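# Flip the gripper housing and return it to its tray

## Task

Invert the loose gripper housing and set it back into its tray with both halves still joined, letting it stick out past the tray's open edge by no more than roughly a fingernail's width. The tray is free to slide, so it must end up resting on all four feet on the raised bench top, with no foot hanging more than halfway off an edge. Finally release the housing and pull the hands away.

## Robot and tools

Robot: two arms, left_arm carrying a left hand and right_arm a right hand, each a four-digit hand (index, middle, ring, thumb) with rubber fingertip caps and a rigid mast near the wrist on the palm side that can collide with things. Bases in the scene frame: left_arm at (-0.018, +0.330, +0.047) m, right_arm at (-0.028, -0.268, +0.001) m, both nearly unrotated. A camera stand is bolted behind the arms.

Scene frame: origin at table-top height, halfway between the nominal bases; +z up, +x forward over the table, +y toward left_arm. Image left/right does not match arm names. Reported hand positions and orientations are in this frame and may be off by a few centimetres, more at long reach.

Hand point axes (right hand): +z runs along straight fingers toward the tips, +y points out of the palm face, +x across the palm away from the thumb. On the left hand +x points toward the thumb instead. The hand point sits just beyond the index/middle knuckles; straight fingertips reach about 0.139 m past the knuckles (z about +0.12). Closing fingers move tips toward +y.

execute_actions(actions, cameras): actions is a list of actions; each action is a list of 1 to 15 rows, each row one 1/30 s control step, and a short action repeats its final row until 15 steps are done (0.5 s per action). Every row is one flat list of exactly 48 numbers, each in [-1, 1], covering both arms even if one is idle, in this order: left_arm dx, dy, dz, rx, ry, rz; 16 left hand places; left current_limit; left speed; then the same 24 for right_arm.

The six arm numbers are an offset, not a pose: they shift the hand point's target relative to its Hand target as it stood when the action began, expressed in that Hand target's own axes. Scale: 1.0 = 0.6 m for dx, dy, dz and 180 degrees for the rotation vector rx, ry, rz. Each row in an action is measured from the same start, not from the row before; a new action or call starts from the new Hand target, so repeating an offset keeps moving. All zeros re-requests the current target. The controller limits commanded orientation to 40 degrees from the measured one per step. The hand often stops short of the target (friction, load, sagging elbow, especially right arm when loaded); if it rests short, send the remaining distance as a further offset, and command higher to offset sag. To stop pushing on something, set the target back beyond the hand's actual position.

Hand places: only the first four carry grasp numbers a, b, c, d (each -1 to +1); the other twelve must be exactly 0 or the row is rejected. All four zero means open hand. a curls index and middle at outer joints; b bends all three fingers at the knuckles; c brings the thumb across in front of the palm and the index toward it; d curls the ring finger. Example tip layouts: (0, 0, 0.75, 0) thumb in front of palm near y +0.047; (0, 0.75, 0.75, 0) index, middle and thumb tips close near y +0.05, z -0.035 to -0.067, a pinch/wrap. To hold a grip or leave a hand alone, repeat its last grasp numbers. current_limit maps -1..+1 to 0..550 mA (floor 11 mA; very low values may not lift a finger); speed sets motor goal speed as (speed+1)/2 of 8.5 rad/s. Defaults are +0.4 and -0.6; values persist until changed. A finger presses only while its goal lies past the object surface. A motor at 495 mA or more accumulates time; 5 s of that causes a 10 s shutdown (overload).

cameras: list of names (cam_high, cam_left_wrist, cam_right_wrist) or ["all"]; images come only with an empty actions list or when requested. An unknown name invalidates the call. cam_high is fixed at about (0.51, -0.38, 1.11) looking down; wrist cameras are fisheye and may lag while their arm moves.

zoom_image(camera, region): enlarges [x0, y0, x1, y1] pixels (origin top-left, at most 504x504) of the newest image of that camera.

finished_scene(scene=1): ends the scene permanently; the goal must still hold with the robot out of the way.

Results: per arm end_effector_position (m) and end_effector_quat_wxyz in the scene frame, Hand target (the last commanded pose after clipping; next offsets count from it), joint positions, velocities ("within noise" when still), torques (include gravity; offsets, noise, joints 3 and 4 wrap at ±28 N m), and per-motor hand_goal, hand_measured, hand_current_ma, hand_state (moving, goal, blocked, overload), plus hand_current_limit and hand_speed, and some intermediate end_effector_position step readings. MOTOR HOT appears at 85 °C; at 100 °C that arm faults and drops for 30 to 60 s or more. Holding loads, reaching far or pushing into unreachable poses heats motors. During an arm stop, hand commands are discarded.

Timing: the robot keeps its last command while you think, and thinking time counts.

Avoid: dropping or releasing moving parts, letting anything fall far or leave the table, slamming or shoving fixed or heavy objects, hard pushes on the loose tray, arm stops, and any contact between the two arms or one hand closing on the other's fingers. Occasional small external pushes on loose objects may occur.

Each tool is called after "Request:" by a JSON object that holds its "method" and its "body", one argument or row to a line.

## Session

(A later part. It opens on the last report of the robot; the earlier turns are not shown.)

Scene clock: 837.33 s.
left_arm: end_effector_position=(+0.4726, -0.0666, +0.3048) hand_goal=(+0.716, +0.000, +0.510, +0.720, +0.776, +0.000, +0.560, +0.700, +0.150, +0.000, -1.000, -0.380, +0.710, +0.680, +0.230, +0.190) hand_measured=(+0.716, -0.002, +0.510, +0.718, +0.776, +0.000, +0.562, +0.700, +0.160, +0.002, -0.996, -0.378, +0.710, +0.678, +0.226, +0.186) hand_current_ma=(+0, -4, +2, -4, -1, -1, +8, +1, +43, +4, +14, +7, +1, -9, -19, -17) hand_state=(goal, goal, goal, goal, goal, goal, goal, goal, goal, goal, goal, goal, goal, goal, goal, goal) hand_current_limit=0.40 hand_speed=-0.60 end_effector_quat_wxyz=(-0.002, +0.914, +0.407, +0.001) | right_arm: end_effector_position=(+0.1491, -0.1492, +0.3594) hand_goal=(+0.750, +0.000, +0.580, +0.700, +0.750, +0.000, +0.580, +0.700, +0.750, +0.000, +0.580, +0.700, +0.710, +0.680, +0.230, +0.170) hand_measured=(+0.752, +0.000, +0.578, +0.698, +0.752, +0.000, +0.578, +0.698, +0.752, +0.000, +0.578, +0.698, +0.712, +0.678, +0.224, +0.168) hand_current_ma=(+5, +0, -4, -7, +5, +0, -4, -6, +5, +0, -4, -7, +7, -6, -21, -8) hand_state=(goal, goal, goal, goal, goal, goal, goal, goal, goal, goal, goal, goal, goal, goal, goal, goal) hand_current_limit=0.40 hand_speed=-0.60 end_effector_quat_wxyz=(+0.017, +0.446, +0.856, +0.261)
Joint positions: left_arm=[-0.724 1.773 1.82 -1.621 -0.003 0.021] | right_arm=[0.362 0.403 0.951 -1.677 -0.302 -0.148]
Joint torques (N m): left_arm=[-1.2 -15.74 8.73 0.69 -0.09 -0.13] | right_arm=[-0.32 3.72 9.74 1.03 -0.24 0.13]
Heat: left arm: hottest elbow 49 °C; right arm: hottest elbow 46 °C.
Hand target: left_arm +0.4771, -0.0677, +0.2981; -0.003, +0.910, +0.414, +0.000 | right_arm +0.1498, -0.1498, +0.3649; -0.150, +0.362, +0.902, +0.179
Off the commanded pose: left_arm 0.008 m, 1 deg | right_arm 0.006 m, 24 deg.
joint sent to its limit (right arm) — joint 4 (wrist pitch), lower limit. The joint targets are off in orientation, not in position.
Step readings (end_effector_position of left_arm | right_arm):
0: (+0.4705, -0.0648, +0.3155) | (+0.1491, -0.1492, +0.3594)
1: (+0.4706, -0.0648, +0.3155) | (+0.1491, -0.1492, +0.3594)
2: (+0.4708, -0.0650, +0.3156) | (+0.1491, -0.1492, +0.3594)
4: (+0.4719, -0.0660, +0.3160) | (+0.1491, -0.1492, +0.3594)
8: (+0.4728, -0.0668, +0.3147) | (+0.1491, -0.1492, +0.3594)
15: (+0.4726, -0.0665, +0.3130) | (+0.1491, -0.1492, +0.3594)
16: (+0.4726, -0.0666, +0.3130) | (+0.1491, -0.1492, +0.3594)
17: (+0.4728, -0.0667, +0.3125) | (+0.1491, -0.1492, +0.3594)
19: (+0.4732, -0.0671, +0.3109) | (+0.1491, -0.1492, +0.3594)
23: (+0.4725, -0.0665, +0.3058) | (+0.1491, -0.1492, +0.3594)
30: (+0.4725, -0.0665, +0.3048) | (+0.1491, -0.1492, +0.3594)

Request:
{"method": "execute_actions", "body": {
  "actions": [
    [[0,0,0.008,0,0,0,0,0.1,0,1,0,0,0,0,0,0,0,0,0,0,0,0,0.4,-0.6,0,0,0,0,0,0,0,0,0,0,0,0,0,0,0,0,0,0,0,0,0,0,0.4,-0.6]],
    [[0,-0.015,0,0,0,0,0,0.1,0,1,0,0,0,0,0,0,0,0,0,0,0,0,0.4,-0.6,0,0,0,0,0,0,0,0,0,0,0,0,0,0,0,0,0,0,0,0,0,0,0.4,-0.6],[0,-0.03,0,0,0,0,0,0.1,0,1,0,0,0,0,0,0,0,0,0,0,0,0,0.4,-0.6,0,0,0,0,0,0,0,0,0,0,0,0,0,0,0,0,0,0,0,0,0,0,0.4,-0.6]]
  ],
  "cameras": ["cam_left_wrist"]
}}

Request:
{"method": "zoom_image", "body": {
  "camera": "cam_left_wrist",
  "region": [225, 130, 365, 270]
}}

Scene clock: 846.70 s.
left_arm: end_effector_position=(+0.4620, -0.0574, +0.2897) hand_goal=(+0.716, +0.000, +0.510, +0.720, +0.776, +0.000, +0.560, +0.700, +0.150, +0.000, -1.000, -0.380, +0.710, +0.680, +0.230, +0.190) hand_measured=(+0.712, -0.002, +0.506, +0.718, +0.772, -0.002, +0.558, +0.698, +0.160, +0.002, -0.996, -0.378, +0.710, +0.678, +0.226, +0.186) hand_current_ma=(-17, -7, -10, -9, -17, -3, -5, -3, +43, +4, +14, +7, +1, -9, -20, -17) hand_state=(goal, goal, goal, goal, goal, goal, goal, goal, goal, goal, goal, goal, goal, goal, goal, goal) hand_current_limit=0.40 hand_speed=-0.60 end_effector_quat_wxyz=(-0.009, +0.914, +0.407, -0.003) | right_arm: end_effector_position=(+0.1491, -0.1492, +0.3594) hand_goal=(+0.750, +0.000, +0.580, +0.700, +0.750, +0.000, +0.580, +0.700, +0.750, +0.000, +0.580, +0.700, +0.710, +0.680, +0.230, +0.170) hand_measured=(+0.752, +0.000, +0.578, +0.698, +0.752, +0.000, +0.578, +0.698, +0.752, +0.000, +0.578, +0.698, +0.712, +0.678, +0.224, +0.168) hand_current_ma=(+5, +0, -4, -7, +5, +0, -4, -6, +5, +0, -4, -7, +7, -6, -21, -8) hand_state=(goal, goal, goal, goal, goal, goal, goal, goal, goal, goal, goal, goal, goal, goal, goal, goal) hand_current_limit=0.40 hand_speed=-0.60 end_effector_quat_wxyz=(+0.017, +0.446, +0.856, +0.261)
Joint positions: left_arm=[-0.724 1.744 1.744 -1.591 -0.003 0.021] | right_arm=[0.362 0.403 0.951 -1.677 -0.302 -0.148]
Joint torques (N m): left_arm=[-0.44 -18.14 8.27 0.75 -0.04 -0.12] | right_arm=[-0.38 4.01 9.84 1.01 -0.23 0.11]
Heat: left arm: hottest elbow 49 °C; right arm: hottest elbow 46 °C.
Hand target: left_arm +0.4635, -0.0559, +0.2936; -0.003, +0.910, +0.414, +0.000 | right_arm +0.1498, -0.1498, +0.3649; -0.150, +0.362, +0.902, +0.179
Off the commanded pose: left_arm 0.004 m, 1 deg | right_arm 0.006 m, 24 deg.
joint sent to its limit (right arm) — joint 4 (wrist pitch), lower limit. The joint targets are off in orientation, not in position.
Step readings (end_effector_position of left_arm | right_arm):
0: (+0.4726, -0.0666, +0.3048) | (+0.1491, -0.1492, +0.3594)
1: (+0.4726, -0.0666, +0.3048) | (+0.1491, -0.1492, +0.3594)
2: (+0.4727, -0.0667, +0.3046) | (+0.1491, -0.1492, +0.3594)
4: (+0.4730, -0.0669, +0.3037) | (+0.1491, -0.1492, +0.3594)
8: (+0.4728, -0.0668, +0.3009) | (+0.1491, -0.1492, +0.3594)
15: (+0.4728, -0.0667, +0.3003) | (+0.1491, -0.1492, +0.3594)
16: (+0.4728, -0.0667, +0.3002) | (+0.1491, -0.1492, +0.3594)
17: (+0.4725, -0.0665, +0.2989) | (+0.1491, -0.1492, +0.3594)
19: (+0.4708, -0.0651, +0.2946) | (+0.1491, -0.1492, +0.3594)
23: (+0.4657, -0.0606, +0.2912) | (+0.1491, -0.1492, +0.3594)
30: (+0.4619, -0.0573, +0.2897) | (+0.1491, -0.1492, +0.3594)
camera_calibration:
cam_left_wrist: T_world_to_cam=[[-0.991104, -0.117712, 0.0620998, 0.395676], [-0.0273941, 0.637048, 0.770338, -0.225965], [-0.130239, 0.761784, -0.634605, 0.410356], [0, 0, 0, 1]] pos_world=[0.43941, -0.122076, 0.409912]
Images, in order (width x height): cam_left_wrist 616x616.

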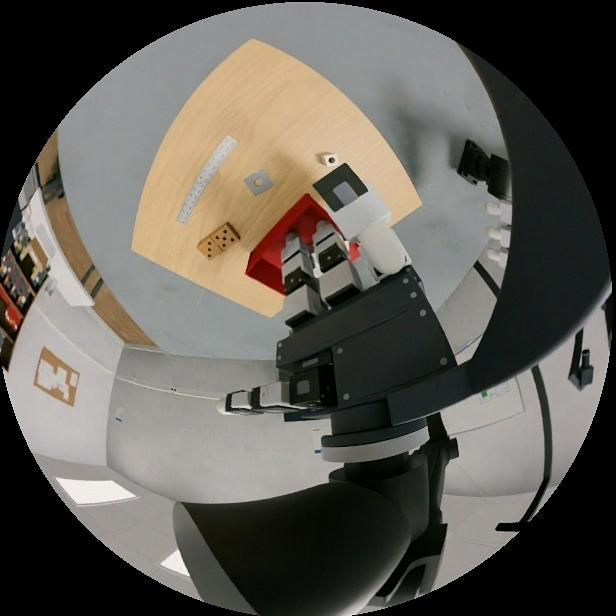

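Scaled by 3.600 from the camera's 616x616 image, which has a finer 880x880 frame.

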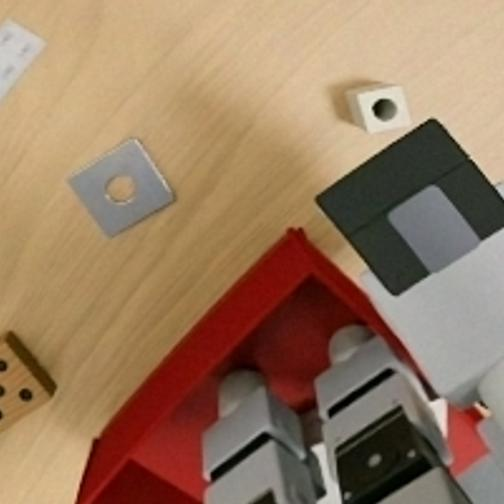

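Request:
{"method": "execute_actions", "body": {
  "actions": [
    [[0,-0.012,-0.008,0,0,0,0,0.1,0,1,0,0,0,0,0,0,0,0,0,0,0,0,0.4,-0.6,0,0,0,0,0,0,0,0,0,0,0,0,0,0,0,0,0,0,0,0,0,0,0.4,-0.6],[0,-0.025,-0.008,0,0,0,0,0.1,0,1,0,0,0,0,0,0,0,0,0,0,0,0,0.4,-0.6,0,0,0,0,0,0,0,0,0,0,0,0,0,0,0,0,0,0,0,0,0,0,0.4,-0.6]],
    [[0,-0.012,0,0,0,0,0,0.1,0,1,0,0,0,0,0,0,0,0,0,0,0,0,0.4,-0.6,0,0,0,0,0,0,0,0,0,0,0,0,0,0,0,0,0,0,0,0,0,0,0.4,-0.6],[0,-0.025,0,0,0,0,0,0.1,0,1,0,0,0,0,0,0,0,0,0,0,0,0,0.4,-0.6,0,0,0,0,0,0,0,0,0,0,0,0,0,0,0,0,0,0,0,0,0,0,0.4,-0.6]]
  ],
  "cameras": ["cam_left_wrist"]
}}

Request:
{"method": "zoom_image", "body": {
  "camera": "cam_left_wrist",
  "region": [225, 130, 365, 270]
}}

Scene clock: 859.30 s.
left_arm: end_effector_position=(+0.4400, -0.0384, +0.2895) hand_goal=(+0.716, +0.000, +0.510, +0.720, +0.776, +0.000, +0.560, +0.700, +0.150, +0.000, -1.000, -0.380, +0.710, +0.680, +0.230, +0.190) hand_measured=(+0.710, -0.002, +0.506, +0.716, +0.772, -0.002, +0.558, +0.698, +0.160, +0.002, -0.996, -0.378, +0.710, +0.678, +0.226, +0.186) hand_current_ma=(-21, -7, -13, -10, -13, -3, -5, -3, +43, +4, +14, +7, +1, -9, -20, -17) hand_state=(goal, goal, goal, goal, goal, goal, goal, goal, goal, goal, goal, goal, goal, goal, goal, goal) hand_current_limit=0.40 hand_speed=-0.60 end_effector_quat_wxyz=(-0.013, +0.914, +0.407, -0.004) | right_arm: end_effector_position=(+0.1491, -0.1492, +0.3594) hand_goal=(+0.750, +0.000, +0.580, +0.700, +0.750, +0.000, +0.580, +0.700, +0.750, +0.000, +0.580, +0.700, +0.710, +0.680, +0.230, +0.170) hand_measured=(+0.752, +0.000, +0.578, +0.698, +0.752, +0.000, +0.578, +0.698, +0.752, +0.000, +0.578, +0.698, +0.712, +0.678, +0.224, +0.168) hand_current_ma=(+5, +0, -4, -7, +5, +0, -4, -6, +5, +0, -4, -7, +7, -6, -21, -8) hand_state=(goal, goal, goal, goal, goal, goal, goal, goal, goal, goal, goal, goal, goal, goal, goal, goal) hand_current_limit=0.40 hand_speed=-0.60 end_effector_quat_wxyz=(+0.017, +0.446, +0.856, +0.261)
Joint positions: left_arm=[-0.724 1.669 1.648 -1.576 -0.003 0.021] | right_arm=[0.362 0.403 0.951 -1.677 -0.302 -0.148]
Joint torques (N m): left_arm=[-1.08 -17.38 8.59 0.28 -0.04 -0.17] | right_arm=[-0.38 3.84 9.85 1.01 -0.23 0.12]
Heat: left arm: hottest elbow 47 °C; right arm: hottest elbow 46 °C.
Hand target: left_arm +0.4409, -0.0362, +0.2984; -0.003, +0.910, +0.414, +0.000 | right_arm +0.1498, -0.1498, +0.3649; -0.150, +0.362, +0.902, +0.179
Off the commanded pose: left_arm 0.009 m, 2 deg | right_arm 0.006 m, 24 deg.
joint sent to its limit (right arm) — joint 4 (wrist pitch), lower limit. The joint targets are off in orientation, not in position.
Step readings (end_effector_position of left_arm | right_arm):
0: (+0.4620, -0.0574, +0.2897) | (+0.1491, -0.1492, +0.3594)
1: (+0.4618, -0.0573, +0.2893) | (+0.1491, -0.1492, +0.3594)
2: (+0.4616, -0.0571, +0.2891) | (+0.1491, -0.1492, +0.3594)
4: (+0.4599, -0.0556, +0.2890) | (+0.1491, -0.1492, +0.3594)
8: (+0.4539, -0.0505, +0.2892) | (+0.1491, -0.1492, +0.3594)
15: (+0.4520, -0.0488, +0.2891) | (+0.1491, -0.1492, +0.3594)
16: (+0.4518, -0.0487, +0.2887) | (+0.1491, -0.1492, +0.3594)
17: (+0.4515, -0.0483, +0.2885) | (+0.1491, -0.1492, +0.3594)
19: (+0.4493, -0.0464, +0.2886) | (+0.1491, -0.1492, +0.3594)
23: (+0.4422, -0.0403, +0.2889) | (+0.1491, -0.1492, +0.3594)
30: (+0.4402, -0.0386, +0.2900) | (+0.1491, -0.1492, +0.3594)
camera_calibration:
cam_left_wrist: T_world_to_cam=[[-0.990775, -0.117948, 0.0667336, 0.374696], [-0.0233375, 0.633578, 0.773327, -0.241386], [-0.133493, 0.764635, -0.630486, 0.393263], [0, 0, 0, 1]] pos_world=[0.418104, -0.103571, 0.409612]
Images, in order (width x height): cam_left_wrist 616x616.

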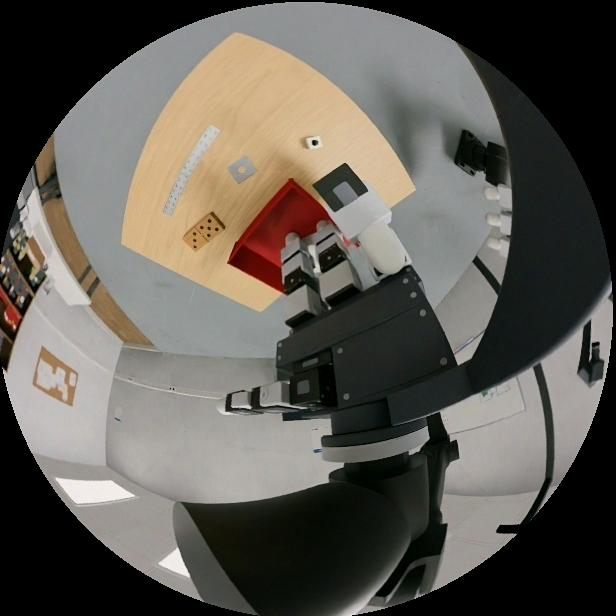

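Scaled by 3.600 from the camera's 616x616 image, which has a finer 880x880 frame.

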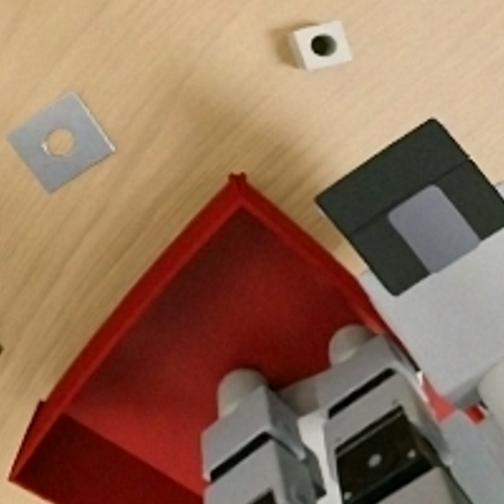

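Request:
{"method": "execute_actions", "body": {
  "actions": [
    [[0.002,-0.009,0,0,0,-0.006,0,0.1,0,1,0,0,0,0,0,0,0,0,0,0,0,0,0.4,-0.6,0,0,0,0,0,0,0,0,0,0,0,0,0,0,0,0,0,0,0,0,0,0,0.4,-0.6],[0.005,-0.018,0,0,0,-0.013,0,0.1,0,1,0,0,0,0,0,0,0,0,0,0,0,0,0.4,-0.6,0,0,0,0,0,0,0,0,0,0,0,0,0,0,0,0,0,0,0,0,0,0,0.4,-0.6]],
    [[0.002,-0.009,0,0,0,-0.006,0,0.1,0,1,0,0,0,0,0,0,0,0,0,0,0,0,0.4,-0.6,0,0,0,0,0,0,0,0,0,0,0,0,0,0,0,0,0,0,0,0,0,0,0.4,-0.6],[0.005,-0.018,0,0,0,-0.013,0,0.1,0,1,0,0,0,0,0,0,0,0,0,0,0,0,0.4,-0.6,0,0,0,0,0,0,0,0,0,0,0,0,0,0,0,0,0,0,0,0,0,0,0.4,-0.6]]
  ],
  "cameras": ["cam_left_wrist", "cam_high"]
}}

Request:
{"method": "zoom_image", "body": {
  "camera": "cam_left_wrist",
  "region": [225, 130, 365, 270]
}}

Request:
{"method": "zoom_image", "body": {
  "camera": "cam_high",
  "region": [230, 180, 390, 320]
}}

Scene clock: 882.93 s.
left_arm: end_effector_position=(+0.4282, -0.0193, +0.2905) hand_goal=(+0.716, +0.000, +0.510, +0.720, +0.776, +0.000, +0.560, +0.700, +0.150, +0.000, -1.000, -0.380, +0.710, +0.680, +0.230, +0.190) hand_measured=(+0.710, -0.002, +0.506, +0.716, +0.772, -0.002, +0.558, +0.698, +0.160, +0.002, -0.996, -0.378, +0.710, +0.678, +0.226, +0.186) hand_current_ma=(-26, -7, -14, -11, -13, -3, -5, -3, +43, +4, +14, +7, +1, -9, -20, -17) hand_state=(goal, goal, goal, goal, goal, goal, goal, goal, goal, goal, goal, goal, goal, goal, goal, goal) hand_current_limit=0.40 hand_speed=-0.60 end_effector_quat_wxyz=(-0.013, +0.896, +0.443, -0.004) | right_arm: end_effector_position=(+0.1491, -0.1492, +0.3594) hand_goal=(+0.750, +0.000, +0.580, +0.700, +0.750, +0.000, +0.580, +0.700, +0.750, +0.000, +0.580, +0.700, +0.710, +0.680, +0.230, +0.170) hand_measured=(+0.752, +0.000, +0.578, +0.698, +0.752, +0.000, +0.578, +0.698, +0.752, +0.000, +0.578, +0.698, +0.712, +0.678, +0.224, +0.168) hand_current_ma=(+5, +0, -4, -7, +5, +0, -4, -6, +5, +0, -4, -7, +7, -6, -21, -8) hand_state=(goal, goal, goal, goal, goal, goal, goal, goal, goal, goal, goal, goal, goal, goal, goal, goal) hand_current_limit=0.40 hand_speed=-0.60 end_effector_quat_wxyz=(+0.017, +0.446, +0.856, +0.261)
Joint positions: left_arm=[-0.724 1.617 1.585 -1.565 -0.003 -0.059] | right_arm=[0.362 0.403 0.951 -1.677 -0.302 -0.148]
Joint torques (N m): left_arm=[-0.85 -16.15 8.69 0.35 -0.06 -0.18] | right_arm=[-0.15 4.6 9.91 1.1 -0.23 0.14]
Heat: left arm: hottest elbow 45 °C; right arm: hottest elbow 46 °C.
Hand target: left_arm +0.4282, -0.0177, +0.2987; -0.003, +0.893, +0.451, +0.000 | right_arm +0.1498, -0.1498, +0.3649; -0.150, +0.362, +0.902, +0.179
Off the commanded pose: left_arm 0.008 m, 2 deg | right_arm 0.006 m, 24 deg.
joint sent to its limit (right arm) — joint 4 (wrist pitch), lower limit. The joint targets are off in orientation, not in position.
Step readings (end_effector_position of left_arm | right_arm):
0: (+0.4400, -0.0384, +0.2895) | (+0.1491, -0.1492, +0.3594)
1: (+0.4400, -0.0384, +0.2895) | (+0.1491, -0.1492, +0.3594)
2: (+0.4399, -0.0382, +0.2892) | (+0.1491, -0.1492, +0.3594)
4: (+0.4385, -0.0363, +0.2880) | (+0.1491, -0.1492, +0.3594)
8: (+0.4351, -0.0317, +0.2888) | (+0.1491, -0.1492, +0.3594)
15: (+0.4340, -0.0294, +0.2899) | (+0.1491, -0.1492, +0.3594)
16: (+0.4339, -0.0292, +0.2896) | (+0.1491, -0.1492, +0.3594)
17: (+0.4338, -0.0288, +0.2893) | (+0.1491, -0.1492, +0.3594)
19: (+0.4324, -0.0267, +0.2879) | (+0.1491, -0.1492, +0.3594)
23: (+0.4292, -0.0221, +0.2884) | (+0.1491, -0.1492, +0.3594)
30: (+0.4281, -0.0196, +0.2905) | (+0.1491, -0.1492, +0.3594)
camera_calibration:
cam_left_wrist: T_world_to_cam=[[-0.97821, -0.197276, 0.0647146, 0.358836], [-0.0755883, 0.628702, 0.773964, -0.232486], [-0.193371, 0.752207, -0.629914, 0.402907], [0, 0, 0, 1]] pos_world=[0.411354, -0.0861155, 0.410511]
Images, in order (width x height): cam_high 672x504, cam_left_wrist 616x616.

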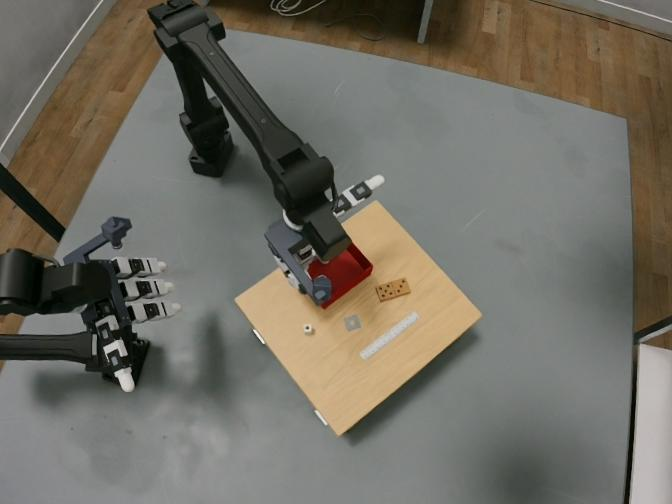

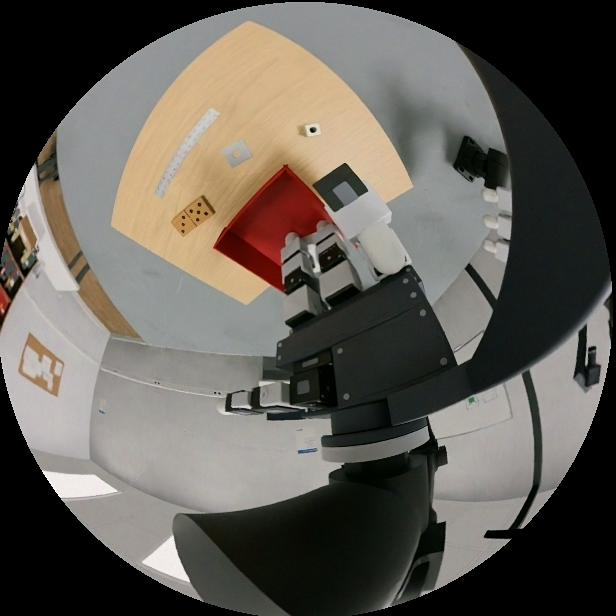

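Scaled by 3.600 from the camera's 616x616 image, which has a finer 880x880 frame.

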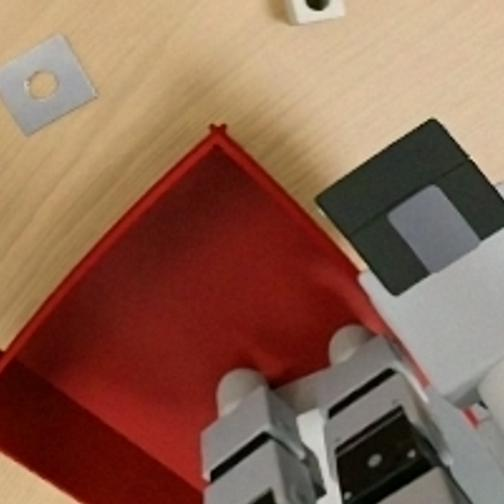

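Scaled by 3.150 from the camera's 672x504 image, which has a finer 960x720 frame.

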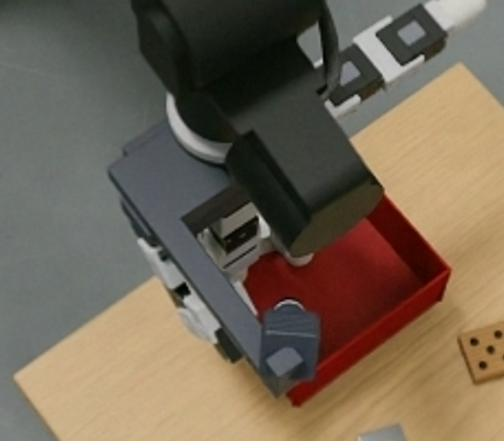

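Request:
{"method": "execute_actions", "body": {
  "actions": [
    [[0,-0.006,0,0,0,0,0,0.1,0,1,0,0,0,0,0,0,0,0,0,0,0,0,0.4,-0.6,0,0,0,0,0,0,0,0,0,0,0,0,0,0,0,0,0,0,0,0,0,0,0.4,-0.6],[0,-0.011,0,0,0,0,0,0.1,0,1,0,0,0,0,0,0,0,0,0,0,0,0,0.4,-0.6,0,0,0,0,0,0,0,0,0,0,0,0,0,0,0,0,0,0,0,0,0,0,0.4,-0.6]],
    [[0,0.02,0,0,0,0,0,0.1,0,1,0,0,0,0,0,0,0,0,0,0,0,0,0.4,-0.6,0,0,0,0,0,0,0,0,0,0,0,0,0,0,0,0,0,0,0,0,0,0,0.4,-0.6]],
    [[0,0,-0.05,0,0,0,0,0.1,0,1,0,0,0,0,0,0,0,0,0,0,0,0,0.4,-0.6,0,0,0,0,0,0,0,0,0,0,0,0,0,0,0,0,0,0,0,0,0,0,0.4,-0.6]],
    [[0,0,-0.07,0,0,0,0,0.1,0,1,0,0,0,0,0,0,0,0,0,0,0,0,0.4,-0.6,0,0,0,0,0,0,0,0,0,0,0,0,0,0,0,0,0,0,0,0,0,0,0.4,-0.6]],
    [[0,0,-0.07,0,0,0,0,0.1,0,1,0,0,0,0,0,0,0,0,0,0,0,0,0.4,-0.6,0,0,0,0,0,0,0,0,0,0,0,0,0,0,0,0,0,0,0,0,0,0,0.4,-0.6]]
  ],
  "cameras": ["cam_left_wrist", "cam_high"]
}}

Request:
{"method": "zoom_image", "body": {
  "camera": "cam_left_wrist",
  "region": [225, 130, 365, 270]
}}

Request:
{"method": "zoom_image", "body": {
  "camera": "cam_high",
  "region": [230, 180, 390, 320]
}}

Scene clock: 897.17 s.
left_arm: end_effector_position=(+0.4280, -0.0180, +0.3891) hand_goal=(+0.716, +0.000, +0.510, +0.720, +0.776, +0.000, +0.560, +0.700, +0.150, +0.000, -1.000, -0.380, +0.710, +0.680, +0.230, +0.190) hand_measured=(+0.714, -0.002, +0.508, +0.718, +0.772, -0.002, +0.558, +0.698, +0.160, +0.002, -0.996, -0.378, +0.710, +0.678, +0.226, +0.186) hand_current_ma=(-10, -7, -9, -9, -13, -3, -5, -3, +43, +4, +14, +7, +1, -9, -20, -17) hand_state=(goal, goal, goal, goal, goal, goal, goal, goal, goal, goal, goal, goal, goal, goal, goal, goal) hand_current_limit=0.40 hand_speed=-0.60 end_effector_quat_wxyz=(+0.039, +0.895, +0.443, +0.020) | right_arm: end_effector_position=(+0.1491, -0.1492, +0.3594) hand_goal=(+0.750, +0.000, +0.580, +0.700, +0.750, +0.000, +0.580, +0.700, +0.750, +0.000, +0.580, +0.700, +0.710, +0.680, +0.230, +0.170) hand_measured=(+0.752, +0.000, +0.578, +0.698, +0.752, +0.000, +0.578, +0.698, +0.752, +0.000, +0.578, +0.698, +0.712, +0.678, +0.224, +0.168) hand_current_ma=(+5, +0, -4, -7, +5, +0, -4, -6, +5, +0, -4, -7, +7, -6, -21, -8) hand_state=(goal, goal, goal, goal, goal, goal, goal, goal, goal, goal, goal, goal, goal, goal, goal, goal) hand_current_limit=0.40 hand_speed=-0.60 end_effector_quat_wxyz=(+0.017, +0.446, +0.856, +0.261)
Joint positions: left_arm=[-0.724 1.558 1.747 -1.671 -0.007 -0.061] | right_arm=[0.362 0.403 0.951 -1.677 -0.302 -0.148]
Joint torques (N m): left_arm=[-1.73 -14.33 12.46 -0.06 -0.25 -0.11] | right_arm=[-0.21 4.31 9.74 1.11 -0.25 0.13]
Heat: left arm: hottest elbow 46 °C; right arm: hottest elbow 46 °C.
Hand target: left_arm +0.4328, -0.0215, +0.4126; -0.003, +0.893, +0.451, +0.000 | right_arm +0.1498, -0.1498, +0.3649; -0.150, +0.362, +0.902, +0.179
Off the commanded pose: left_arm 0.024 m, 5 deg | right_arm 0.006 m, 24 deg.
joint sent to its limit (left arm) — joint 4 (wrist pitch), lower limit. The joint targets are off in orientation, not in position.
joint sent to its limit (right arm) — joint 4 (wrist pitch), lower limit. The joint targets are off in orientation, not in position.
Step readings (end_effector_position of left_arm | right_arm):
0: (+0.4282, -0.0192, +0.2905) | (+0.1491, -0.1492, +0.3594)
1: (+0.4282, -0.0192, +0.2903) | (+0.1491, -0.1492, +0.3594)
2: (+0.4280, -0.0190, +0.2898) | (+0.1491, -0.1492, +0.3594)
4: (+0.4268, -0.0180, +0.2888) | (+0.1491, -0.1492, +0.3594)
8: (+0.4237, -0.0153, +0.2872) | (+0.1491, -0.1492, +0.3594)
15: (+0.4230, -0.0146, +0.2888) | (+0.1491, -0.1492, +0.3594)
16: (+0.4230, -0.0146, +0.2888) | (+0.1491, -0.1492, +0.3594)
17: (+0.4230, -0.0146, +0.2888) | (+0.1491, -0.1492, +0.3594)
19: (+0.4230, -0.0146, +0.2888) | (+0.1491, -0.1492, +0.3594)
23: (+0.4230, -0.0146, +0.2888) | (+0.1491, -0.1492, +0.3594)
30: (+0.4230, -0.0146, +0.2888) | (+0.1491, -0.1492, +0.3594)
31: (+0.4230, -0.0146, +0.2888) | (+0.1491, -0.1492, +0.3594)
32: (+0.4227, -0.0144, +0.2894) | (+0.1491, -0.1492, +0.3594)
34: (+0.4213, -0.0131, +0.2919) | (+0.1491, -0.1492, +0.3594)
38: (+0.4221, -0.0138, +0.3045) | (+0.1491, -0.1492, +0.3594)
45: (+0.4235, -0.0150, +0.3131) | (+0.1491, -0.1492, +0.3594)
46: (+0.4233, -0.0148, +0.3132) | (+0.1491, -0.1492, +0.3594)
47: (+0.4228, -0.0144, +0.3142) | (+0.1491, -0.1492, +0.3594)
49: (+0.4222, -0.0139, +0.3188) | (+0.1491, -0.1492, +0.3594)
53: (+0.4255, -0.0168, +0.3347) | (+0.1491, -0.1492, +0.3594)
60: (+0.4268, -0.0179, +0.3431) | (+0.1491, -0.1492, +0.3594)
61: (+0.4267, -0.0178, +0.3431) | (+0.1491, -0.1492, +0.3594)
62: (+0.4268, -0.0178, +0.3438) | (+0.1491, -0.1492, +0.3594)
64: (+0.4275, -0.0181, +0.3475) | (+0.1491, -0.1492, +0.3594)
68: (+0.4283, -0.0184, +0.3630) | (+0.1491, -0.1492, +0.3594)
75: (+0.4279, -0.0178, +0.3880) | (+0.1491, -0.1492, +0.3594)
camera_calibration:
cam_left_wrist: T_world_to_cam=[[-0.980384, -0.196926, -0.00823402, 0.38189], [-0.14294, 0.681612, 0.717617, -0.257879], [-0.135705, 0.704717, -0.69639, 0.464411], [0, 0, 0, 1]] pos_world=[0.400561, -0.0763009, 0.511614]
Images, in order (width x height): cam_high 672x504, cam_left_wrist 616x616.

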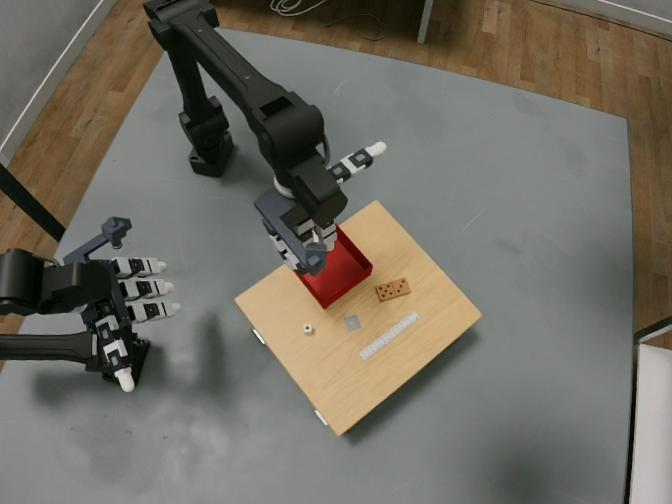

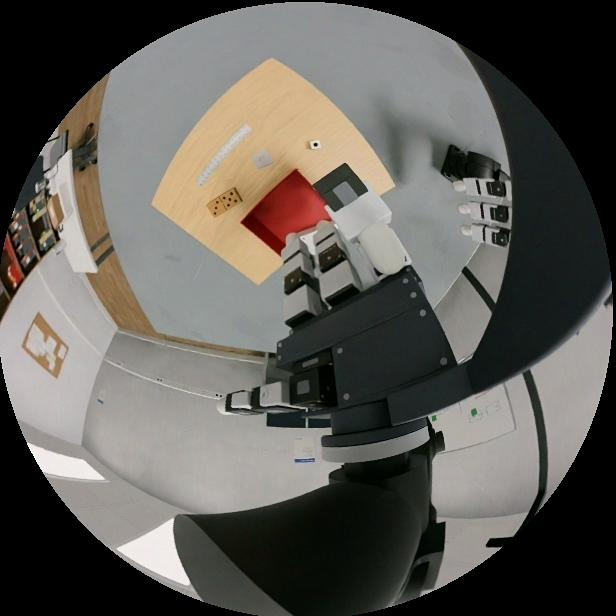

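Scaled by 3.600 from the camera's 616x616 image, which has a finer 880x880 frame.

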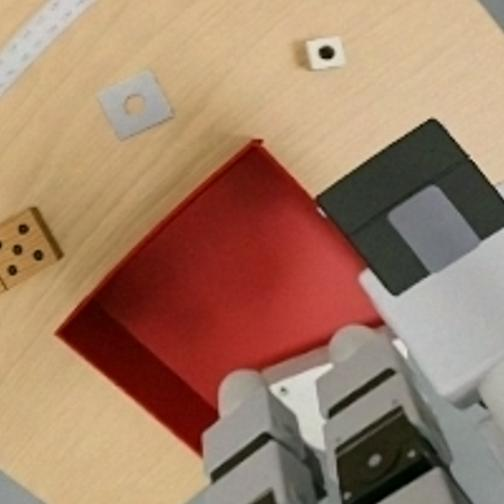

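Scaled by 3.150 from the camera's 672x504 image, which has a finer 960x720 frame.

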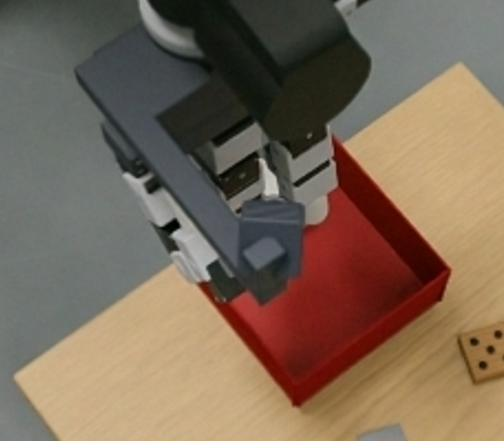

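Request:
{"method": "execute_actions", "body": {
  "actions": [
    [[0,-0.07,0,0,0,0,0,0.1,0,1,0,0,0,0,0,0,0,0,0,0,0,0,0.4,-0.6,0,0,0,0,0,0,0,0,0,0,0,0,0,0,0,0,0,0,0,0,0,0,0.4,-0.6]],
    [[0,-0.08,0,0,0,0,0,0.1,0,1,0,0,0,0,0,0,0,0,0,0,0,0,0.4,-0.6,0,0,0,0,0,0,0,0,0,0,0,0,0,0,0,0,0,0,0,0,0,0,0.4,-0.6]],
    [[0,-0.08,0.04,0,0,0,0,0.1,0,1,0,0,0,0,0,0,0,0,0,0,0,0,0.4,-0.6,0,0,0,0,0,0,0,0,0,0,0,0,0,0,0,0,0,0,0,0,0,0,0.4,-0.6]]
  ],
  "cameras": ["cam_left_wrist", "cam_high"]
}}

Request:
{"method": "zoom_image", "body": {
  "camera": "cam_left_wrist",
  "region": [200, 60, 380, 240]
}}

Request:
{"method": "zoom_image", "body": {
  "camera": "cam_high",
  "region": [250, 190, 400, 320]
}}

Scene clock: 906.27 s.
left_arm: end_effector_position=(+0.3253, +0.0601, +0.3848) hand_goal=(+0.716, +0.000, +0.510, +0.720, +0.776, +0.000, +0.560, +0.700, +0.150, +0.000, -1.000, -0.380, +0.710, +0.680, +0.230, +0.190) hand_measured=(+0.714, -0.002, +0.508, +0.718, +0.774, -0.002, +0.558, +0.698, +0.160, +0.002, -0.996, -0.378, +0.710, +0.678, +0.226, +0.186) hand_current_ma=(-3, -7, -7, -9, -6, -3, -5, -3, +38, +4, +14, +7, +1, -9, -20, -17) hand_state=(goal, goal, goal, goal, goal, goal, goal, goal, goal, goal, goal, goal, goal, goal, goal, goal) hand_current_limit=0.40 hand_speed=-0.60 end_effector_quat_wxyz=(+0.033, +0.894, +0.446, +0.017) | right_arm: end_effector_position=(+0.1491, -0.1492, +0.3594) hand_goal=(+0.750, +0.000, +0.580, +0.700, +0.750, +0.000, +0.580, +0.700, +0.750, +0.000, +0.580, +0.700, +0.710, +0.680, +0.230, +0.170) hand_measured=(+0.752, +0.000, +0.578, +0.698, +0.752, +0.000, +0.578, +0.698, +0.752, +0.000, +0.578, +0.698, +0.712, +0.678, +0.224, +0.168) hand_current_ma=(+5, +0, -4, -7, +5, +0, -4, -6, +5, +0, -4, -7, +7, -6, -21, -8) hand_state=(goal, goal, goal, goal, goal, goal, goal, goal, goal, goal, goal, goal, goal, goal, goal, goal) hand_current_limit=0.40 hand_speed=-0.60 end_effector_quat_wxyz=(+0.017, +0.446, +0.856, +0.261)
Joint positions: left_arm=[-0.749 1.229 1.41 -1.676 -0.008 -0.092] | right_arm=[0.362 0.403 0.951 -1.677 -0.302 -0.148]
Joint torques (N m): left_arm=[-1.73 -9.35 8.68 0.44 -0.13 -0.13] | right_arm=[-0.38 4.25 9.74 1.1 -0.23 0.11]
Heat: left arm: hottest elbow 49 °C; right arm: hottest elbow 46 °C.
Hand target: left_arm +0.3217, +0.0606, +0.3893; -0.003, +0.893, +0.451, +0.000 | right_arm +0.1498, -0.1498, +0.3649; -0.150, +0.362, +0.902, +0.179
Off the commanded pose: left_arm 0.006 m, 5 deg | right_arm 0.006 m, 24 deg.
joint sent to its limit (left arm) — joint 4 (wrist pitch), lower limit. The joint targets are off in orientation, not in position.
joint sent to its limit (right arm) — joint 4 (wrist pitch), lower limit. The joint targets are off in orientation, not in position.
Step readings (end_effector_position of left_arm | right_arm):
0: (+0.4280, -0.0180, +0.3891) | (+0.1491, -0.1492, +0.3594)
1: (+0.4280, -0.0180, +0.3891) | (+0.1491, -0.1492, +0.3594)
2: (+0.4278, -0.0177, +0.3899) | (+0.1491, -0.1492, +0.3594)
4: (+0.4244, -0.0147, +0.3897) | (+0.1491, -0.1492, +0.3594)
8: (+0.4119, -0.0038, +0.3945) | (+0.1491, -0.1492, +0.3594)
15: (+0.4028, +0.0034, +0.4142) | (+0.1491, -0.1492, +0.3594)
16: (+0.4022, +0.0039, +0.4142) | (+0.1491, -0.1492, +0.3594)
17: (+0.4003, +0.0052, +0.4125) | (+0.1491, -0.1492, +0.3594)
19: (+0.3912, +0.0114, +0.4040) | (+0.1491, -0.1492, +0.3594)
23: (+0.3738, +0.0252, +0.3954) | (+0.1491, -0.1492, +0.3594)
30: (+0.3642, +0.0315, +0.4116) | (+0.1491, -0.1492, +0.3594)
31: (+0.3634, +0.0321, +0.4117) | (+0.1491, -0.1492, +0.3594)
32: (+0.3614, +0.0334, +0.4100) | (+0.1491, -0.1492, +0.3594)
34: (+0.3523, +0.0405, +0.3992) | (+0.1491, -0.1492, +0.3594)
38: (+0.3335, +0.0547, +0.3805) | (+0.1491, -0.1492, +0.3594)
45: (+0.3262, +0.0593, +0.3852) | (+0.1491, -0.1492, +0.3594)
camera_calibration:
cam_left_wrist: T_world_to_cam=[[-0.979138, -0.203195, 0.000471354, 0.293208], [-0.139811, 0.675391, 0.724085, -0.325788], [-0.147449, 0.708914, -0.68971, 0.39343], [0, 0, 0, 1]] pos_world=[0.299553, 0.000705003, 0.507113]
Images, in order (width x height): cam_high 672x504, cam_left_wrist 616x616.

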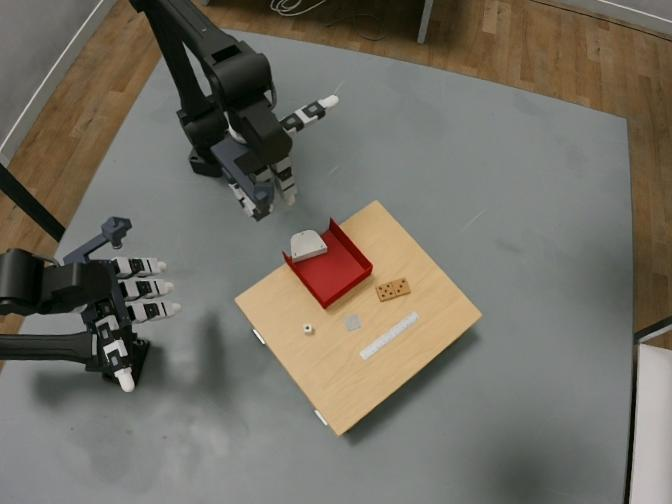

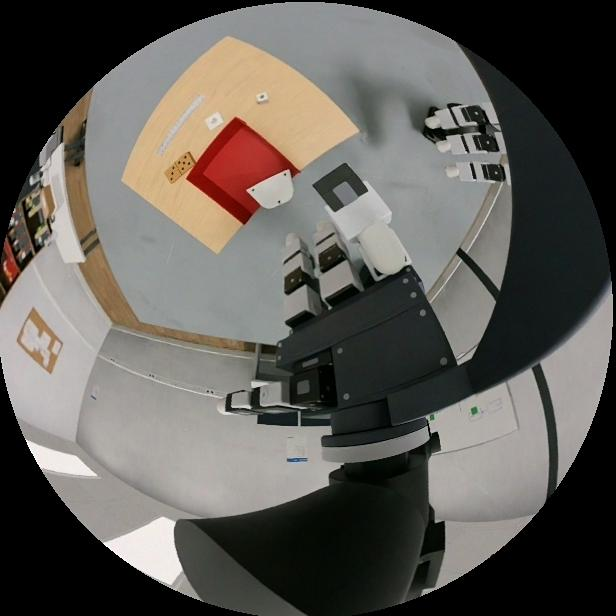

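Scaled by 2.800 from the camera's 616x616 image, which has a finer 880x880 frame.

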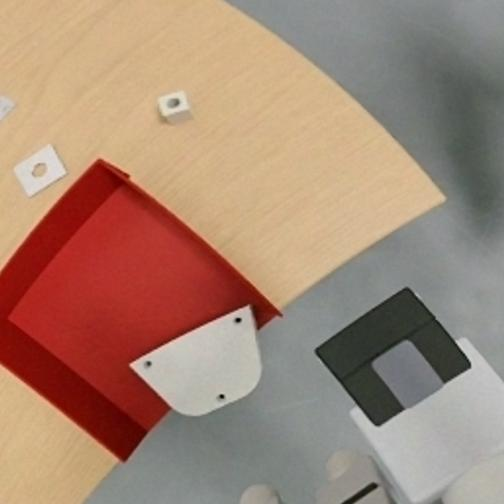

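Scaled by 3.360 from the camera's 672x504 image, which has a finer 960x720 frame.

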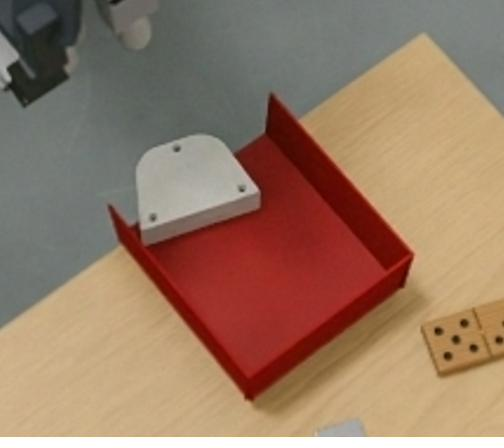

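Request:
{"method": "execute_actions", "body": {
  "actions": [
    [[0.006,-0.09,0.04,0,0,0,0,0.1,0,1,0,0,0,0,0,0,0,0,0,0,0,0,0.4,-0.6,0,0,0,0,0,0,0,0,0,0,0,0,0,0,0,0,0,0,0,0,0,0,0.4,-0.6]],
    [[0.006,-0.089,0.09,0,0,0,0.12,0.1,0.35,0.5,0,0,0,0,0,0,0,0,0,0,0,0,0.4,-0.6,0,0,0,0,0,0,0,0,0,0,0,0,0,0,0,0,0,0,0,0,0,0,0.4,-0.6]],
    [[0,0,0.12,0,0,0,0.25,0.2,0.75,0.3,0,0,0,0,0,0,0,0,0,0,0,0,0.4,-0.6,0,0,0,0,0,0,0,0,0,0,0,0,0,0,0,0,0,0,0,0,0,0,0.4,-0.6]],
    [[0,0,0.11,0,0,0,0.25,0.2,0.75,0.3,0,0,0,0,0,0,0,0,0,0,0,0,0.4,-0.6,0,0,0,0,0,0,0,0,0,0,0,0,0,0,0,0,0,0,0,0,0,0,0.4,-0.6]]
  ],
  "cameras": ["cam_left_wrist", "cam_high"]
}}

Request:
{"method": "zoom_image", "body": {
  "camera": "cam_left_wrist",
  "region": [140, 20, 340, 220]
}}

Request:
{"method": "zoom_image", "body": {
  "camera": "cam_high",
  "region": [230, 130, 390, 290]
}}

Scene clock: 994.97 s.
left_arm: end_effector_position=(+0.2359, +0.1360, +0.1716) hand_goal=(+0.272, +0.000, -0.028, +0.502, +0.398, +0.000, +0.140, +0.562, +0.528, +0.000, +0.100, +0.386, -0.540, +0.680, +0.042, +0.060) hand_measured=(+0.282, -0.002, -0.022, +0.506, +0.404, -0.002, +0.146, +0.566, +0.530, +0.002, +0.100, +0.384, -0.538, +0.678, +0.040, +0.060) hand_current_ma=(+37, -7, +23, +12, +19, -3, +22, +12, +6, +4, -2, -7, +9, -8, -12, +4) hand_state=(goal, goal, goal, goal, goal, goal, goal, goal, goal, goal, goal, goal, goal, goal, goal, goal) hand_current_limit=0.40 hand_speed=-0.60 end_effector_quat_wxyz=(-0.008, +0.895, +0.447, -0.002) | right_arm: end_effector_position=(+0.1491, -0.1492, +0.3594) hand_goal=(+0.750, +0.000, +0.580, +0.700, +0.750, +0.000, +0.580, +0.700, +0.750, +0.000, +0.580, +0.700, +0.710, +0.680, +0.230, +0.170) hand_measured=(+0.752, +0.000, +0.578, +0.698, +0.752, +0.000, +0.578, +0.698, +0.752, +0.000, +0.578, +0.698, +0.712, +0.678, +0.224, +0.168) hand_current_ma=(+5, +0, -4, -7, +5, +0, -4, -6, +5, +0, -4, -7, +7, -6, -21, -8) hand_state=(goal, goal, goal, goal, goal, goal, goal, goal, goal, goal, goal, goal, goal, goal, goal, goal) hand_current_limit=0.40 hand_speed=-0.60 end_effector_quat_wxyz=(+0.017, +0.446, +0.856, +0.261)
Joint positions: left_arm=[-0.762 1.002 0.703 -1.289 -0.003 -0.106] | right_arm=[0.362 0.403 0.951 -1.677 -0.302 -0.148]
Joint torques (N m): left_arm=[-1.79 -3.19 8.92 0.98 -0.02 -0.13] | right_arm=[-0.32 3.96 9.76 0.99 -0.23 0.14]
Heat: left arm: hottest elbow 47 °C; right arm: hottest elbow 47 °C.
Hand target: left_arm +0.2391, +0.1313, +0.1738; -0.003, +0.893, +0.451, +0.000 | right_arm +0.1498, -0.1498, +0.3649; -0.150, +0.362, +0.902, +0.179
Off the commanded pose: left_arm 0.006 m, 1 deg | right_arm 0.006 m, 24 deg.
joint sent to its limit (right arm) — joint 4 (wrist pitch), lower limit. The joint targets are off in orientation, not in position.
Step readings (end_effector_position of left_arm | right_arm):
0: (+0.3253, +0.0601, +0.3848) | (+0.1491, -0.1492, +0.3594)
1: (+0.3250, +0.0604, +0.3839) | (+0.1491, -0.1492, +0.3594)
2: (+0.3231, +0.0619, +0.3815) | (+0.1491, -0.1492, +0.3594)
4: (+0.3139, +0.0701, +0.3711) | (+0.1491, -0.1492, +0.3594)
8: (+0.2932, +0.0886, +0.3552) | (+0.1491, -0.1492, +0.3594)
15: (+0.2840, +0.0952, +0.3651) | (+0.1491, -0.1492, +0.3594)
16: (+0.2833, +0.0957, +0.3645) | (+0.1491, -0.1492, +0.3594)
17: (+0.2815, +0.0973, +0.3609) | (+0.1491, -0.1492, +0.3594)
19: (+0.2721, +0.1059, +0.3442) | (+0.1491, -0.1492, +0.3594)
23: (+0.2495, +0.1257, +0.3090) | (+0.1491, -0.1492, +0.3594)
30: (+0.2416, +0.1310, +0.3070) | (+0.1491, -0.1492, +0.3594)
31: (+0.2413, +0.1312, +0.3067) | (+0.1491, -0.1492, +0.3594)
32: (+0.2416, +0.1309, +0.3041) | (+0.1491, -0.1492, +0.3594)
34: (+0.2411, +0.1313, +0.2887) | (+0.1491, -0.1492, +0.3594)
38: (+0.2332, +0.1385, +0.2462) | (+0.1491, -0.1492, +0.3594)
45: (+0.2358, +0.1360, +0.2364) | (+0.1491, -0.1492, +0.3594)
46: (+0.2362, +0.1357, +0.2360) | (+0.1491, -0.1492, +0.3594)
47: (+0.2374, +0.1346, +0.2337) | (+0.1491, -0.1492, +0.3594)
49: (+0.2396, +0.1325, +0.2214) | (+0.1491, -0.1492, +0.3594)
53: (+0.2324, +0.1393, +0.1851) | (+0.1491, -0.1492, +0.3594)
60: (+0.2348, +0.1370, +0.1711) | (+0.1491, -0.1492, +0.3594)
camera_calibration:
cam_left_wrist: T_world_to_cam=[[-0.976991, -0.205134, 0.0583765, 0.210874], [-0.0867483, 0.632251, 0.769892, -0.249681], [-0.194839, 0.747114, -0.635499, 0.176071], [0, 0, 0, 1]] pos_world=[0.218668, 0.0695735, 0.29181]
Images, in order (width x height): cam_high 672x504, cam_left_wrist 616x616.

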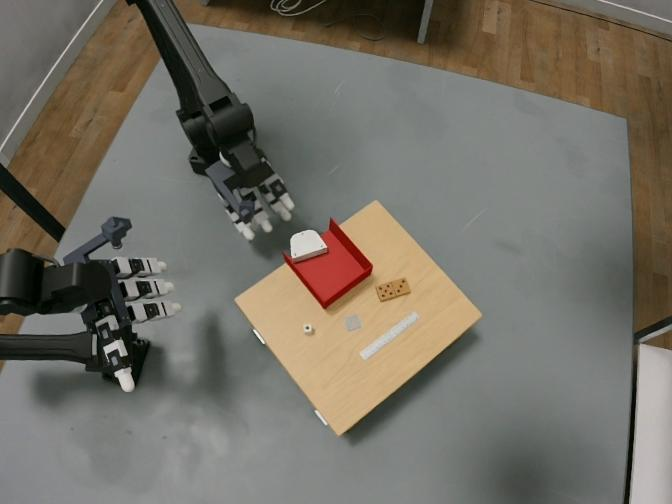

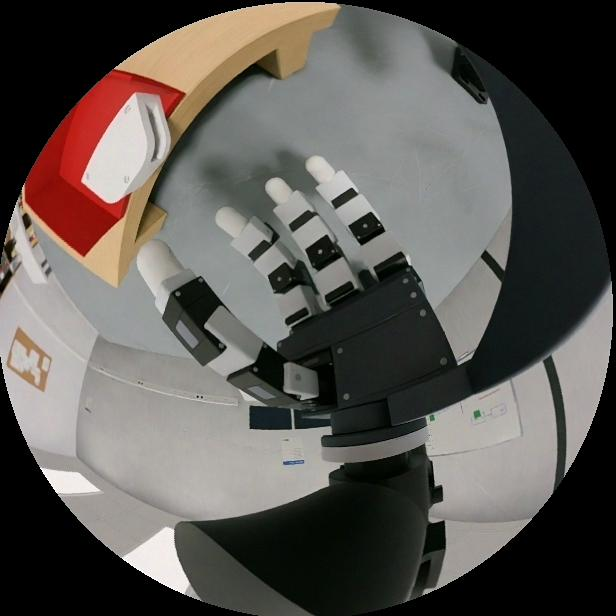

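Scaled by 2.520 from the camera's 616x616 image, which has a finer 880x880 frame.

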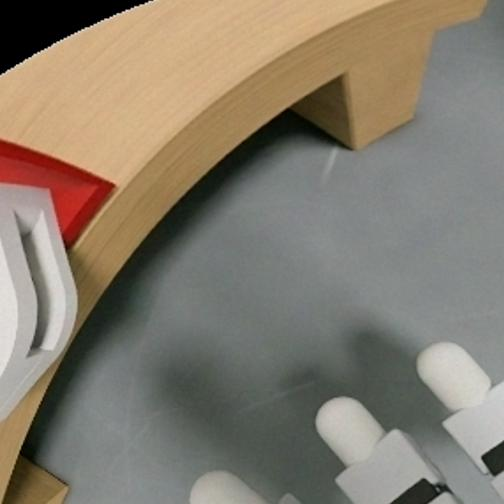

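Scaled by 3.150 from the camera's 672x504 image, which has a finer 960x720 frame.

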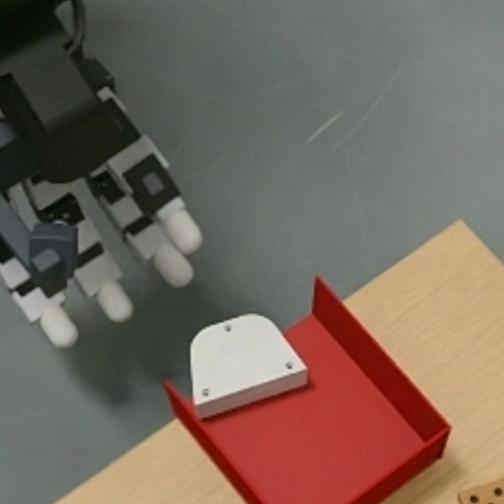

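Request:
{"method": "execute_actions", "body": {
  "actions": [
    [[-0.007,0.04,0.015,0,0,0,0.25,0.2,0.75,0.3,0,0,0,0,0,0,0,0,0,0,0,0,0.4,-0.6,0,0,0,0,0,0,0,0,0,0,0,0,0,0,0,0,0,0,0,0,0,0,0.4,-0.6]],
    [[-0.007,0.04,0.015,0,0,0,0.25,0.2,0.75,0.3,0,0,0,0,0,0,0,0,0,0,0,0,0.4,-0.6,0,0,0,0,0,0,0,0,0,0,0,0,0,0,0,0,0,0,0,0,0,0,0.4,-0.6]]
  ],
  "cameras": ["cam_left_wrist", "cam_high"]
}}

Request:
{"method": "zoom_image", "body": {
  "camera": "cam_left_wrist",
  "region": [80, 40, 300, 260]
}}

Request:
{"method": "zoom_image", "body": {
  "camera": "cam_high",
  "region": [240, 160, 380, 300]
}}

Scene clock: 1032.87 s.
left_arm: end_effector_position=(+0.2574, +0.1126, +0.1381) hand_goal=(+0.272, +0.000, -0.028, +0.502, +0.398, +0.000, +0.140, +0.562, +0.528, +0.000, +0.100, +0.386, -0.540, +0.680, +0.042, +0.060) hand_measured=(+0.282, -0.002, -0.022, +0.506, +0.404, -0.002, +0.146, +0.566, +0.530, +0.002, +0.100, +0.384, -0.538, +0.678, +0.040, +0.060) hand_current_ma=(+37, -7, +23, +12, +19, -3, +22, +12, +6, +4, -2, -7, +9, -8, -12, +4) hand_state=(goal, goal, goal, goal, goal, goal, goal, goal, goal, goal, goal, goal, goal, goal, goal, goal) hand_current_limit=0.40 hand_speed=-0.60 end_effector_quat_wxyz=(-0.026, +0.895, +0.446, -0.008) | right_arm: end_effector_position=(+0.1491, -0.1492, +0.3594) hand_goal=(+0.750, +0.000, +0.580, +0.700, +0.750, +0.000, +0.580, +0.700, +0.750, +0.000, +0.580, +0.700, +0.710, +0.680, +0.230, +0.170) hand_measured=(+0.752, +0.000, +0.578, +0.698, +0.752, +0.000, +0.578, +0.698, +0.752, +0.000, +0.578, +0.698, +0.712, +0.678, +0.224, +0.168) hand_current_ma=(+5, +0, -4, -7, +5, +0, -4, -6, +5, +0, -4, -7, +7, -6, -21, -8) hand_state=(goal, goal, goal, goal, goal, goal, goal, goal, goal, goal, goal, goal, goal, goal, goal, goal) hand_current_limit=0.40 hand_speed=-0.60 end_effector_quat_wxyz=(+0.017, +0.446, +0.856, +0.261)
Joint positions: left_arm=[-0.771 1.166 0.727 -1.186 -0.003 -0.114] | right_arm=[0.362 0.403 0.951 -1.677 -0.302 -0.148]
Joint torques (N m): left_arm=[-1.79 -5.54 11.74 0.8 0.01 -0.18] | right_arm=[-0.21 4.01 9.84 1.05 -0.22 0.11]
Heat: left arm: hottest elbow 48 °C; right arm: hottest elbow 47 °C.
Hand target: left_arm +0.2727, +0.0961, +0.1555; -0.003, +0.893, +0.451, +0.000 | right_arm +0.1498, -0.1498, +0.3649; -0.150, +0.362, +0.902, +0.179
Off the commanded pose: left_arm 0.028 m, 3 deg | right_arm 0.006 m, 24 deg.
joint sent to its limit (right arm) — joint 4 (wrist pitch), lower limit. The joint targets are off in orientation, not in position.
Step readings (end_effector_position of left_arm | right_arm):
0: (+0.2359, +0.1359, +0.1716) | (+0.1491, -0.1492, +0.3594)
1: (+0.2361, +0.1358, +0.1716) | (+0.1491, -0.1492, +0.3594)
2: (+0.2367, +0.1351, +0.1712) | (+0.1491, -0.1492, +0.3594)
4: (+0.2395, +0.1322, +0.1675) | (+0.1491, -0.1492, +0.3594)
8: (+0.2429, +0.1278, +0.1544) | (+0.1491, -0.1492, +0.3594)
15: (+0.2440, +0.1266, +0.1495) | (+0.1491, -0.1492, +0.3594)
16: (+0.2441, +0.1265, +0.1494) | (+0.1491, -0.1492, +0.3594)
17: (+0.2447, +0.1260, +0.1490) | (+0.1491, -0.1492, +0.3594)
19: (+0.2477, +0.1228, +0.1472) | (+0.1491, -0.1492, +0.3594)
23: (+0.2546, +0.1152, +0.1407) | (+0.1491, -0.1492, +0.3594)
30: (+0.2569, +0.1131, +0.1375) | (+0.1491, -0.1492, +0.3594)
camera_calibration:
cam_left_wrist: T_world_to_cam=[[-0.975286, -0.206147, 0.0795053, 0.225892], [-0.0651597, 0.612189, 0.788022, -0.213116], [-0.211121, 0.763366, -0.610492, 0.175315], [0, 0, 0, 1]] pos_world=[0.243436, 0.0432047, 0.257009]
Images, in order (width x height): cam_high 672x504, cam_left_wrist 616x616.

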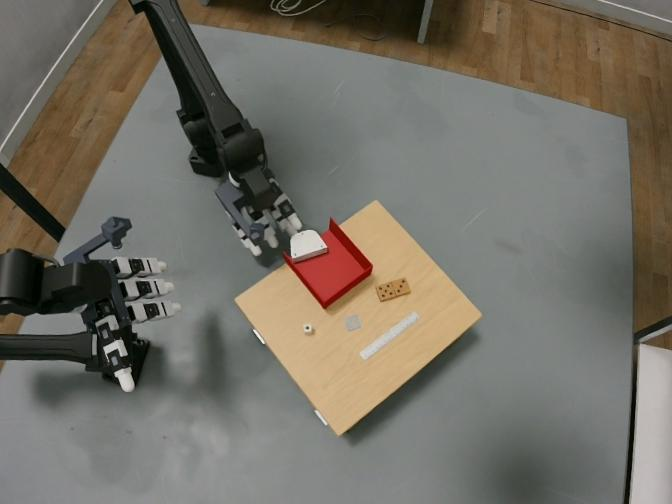

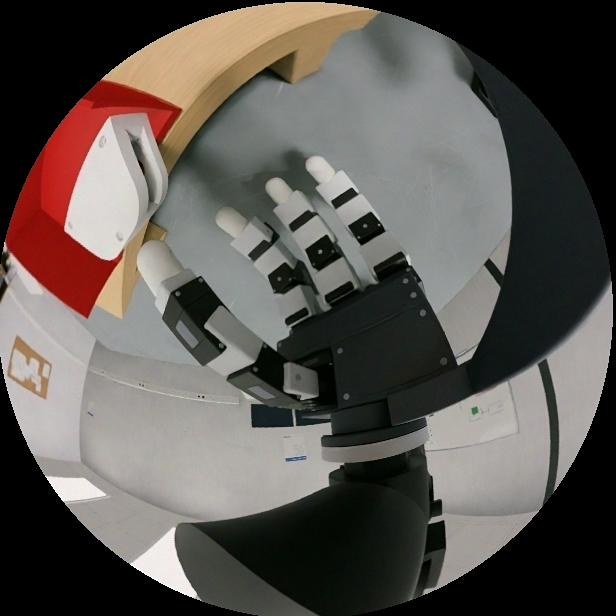

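Scaled by 2.291 from the camera's 616x616 image, which has a finer 880x880 frame.

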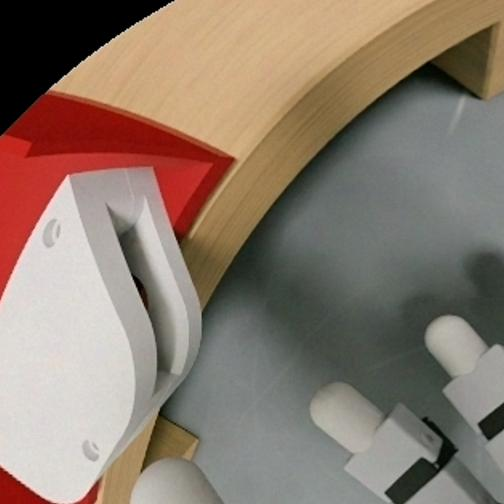

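Scaled by 3.600 from the camera's 672x504 image, which has a finer 960x720 frame.

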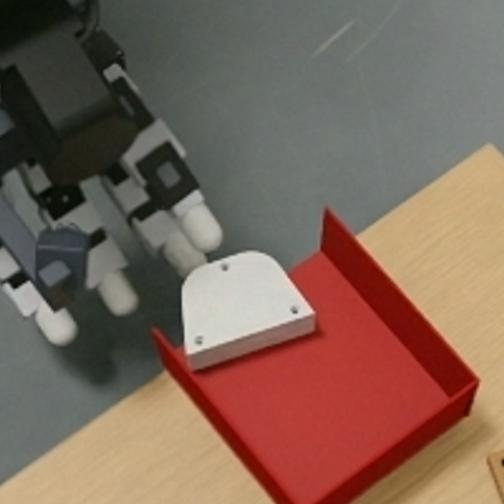

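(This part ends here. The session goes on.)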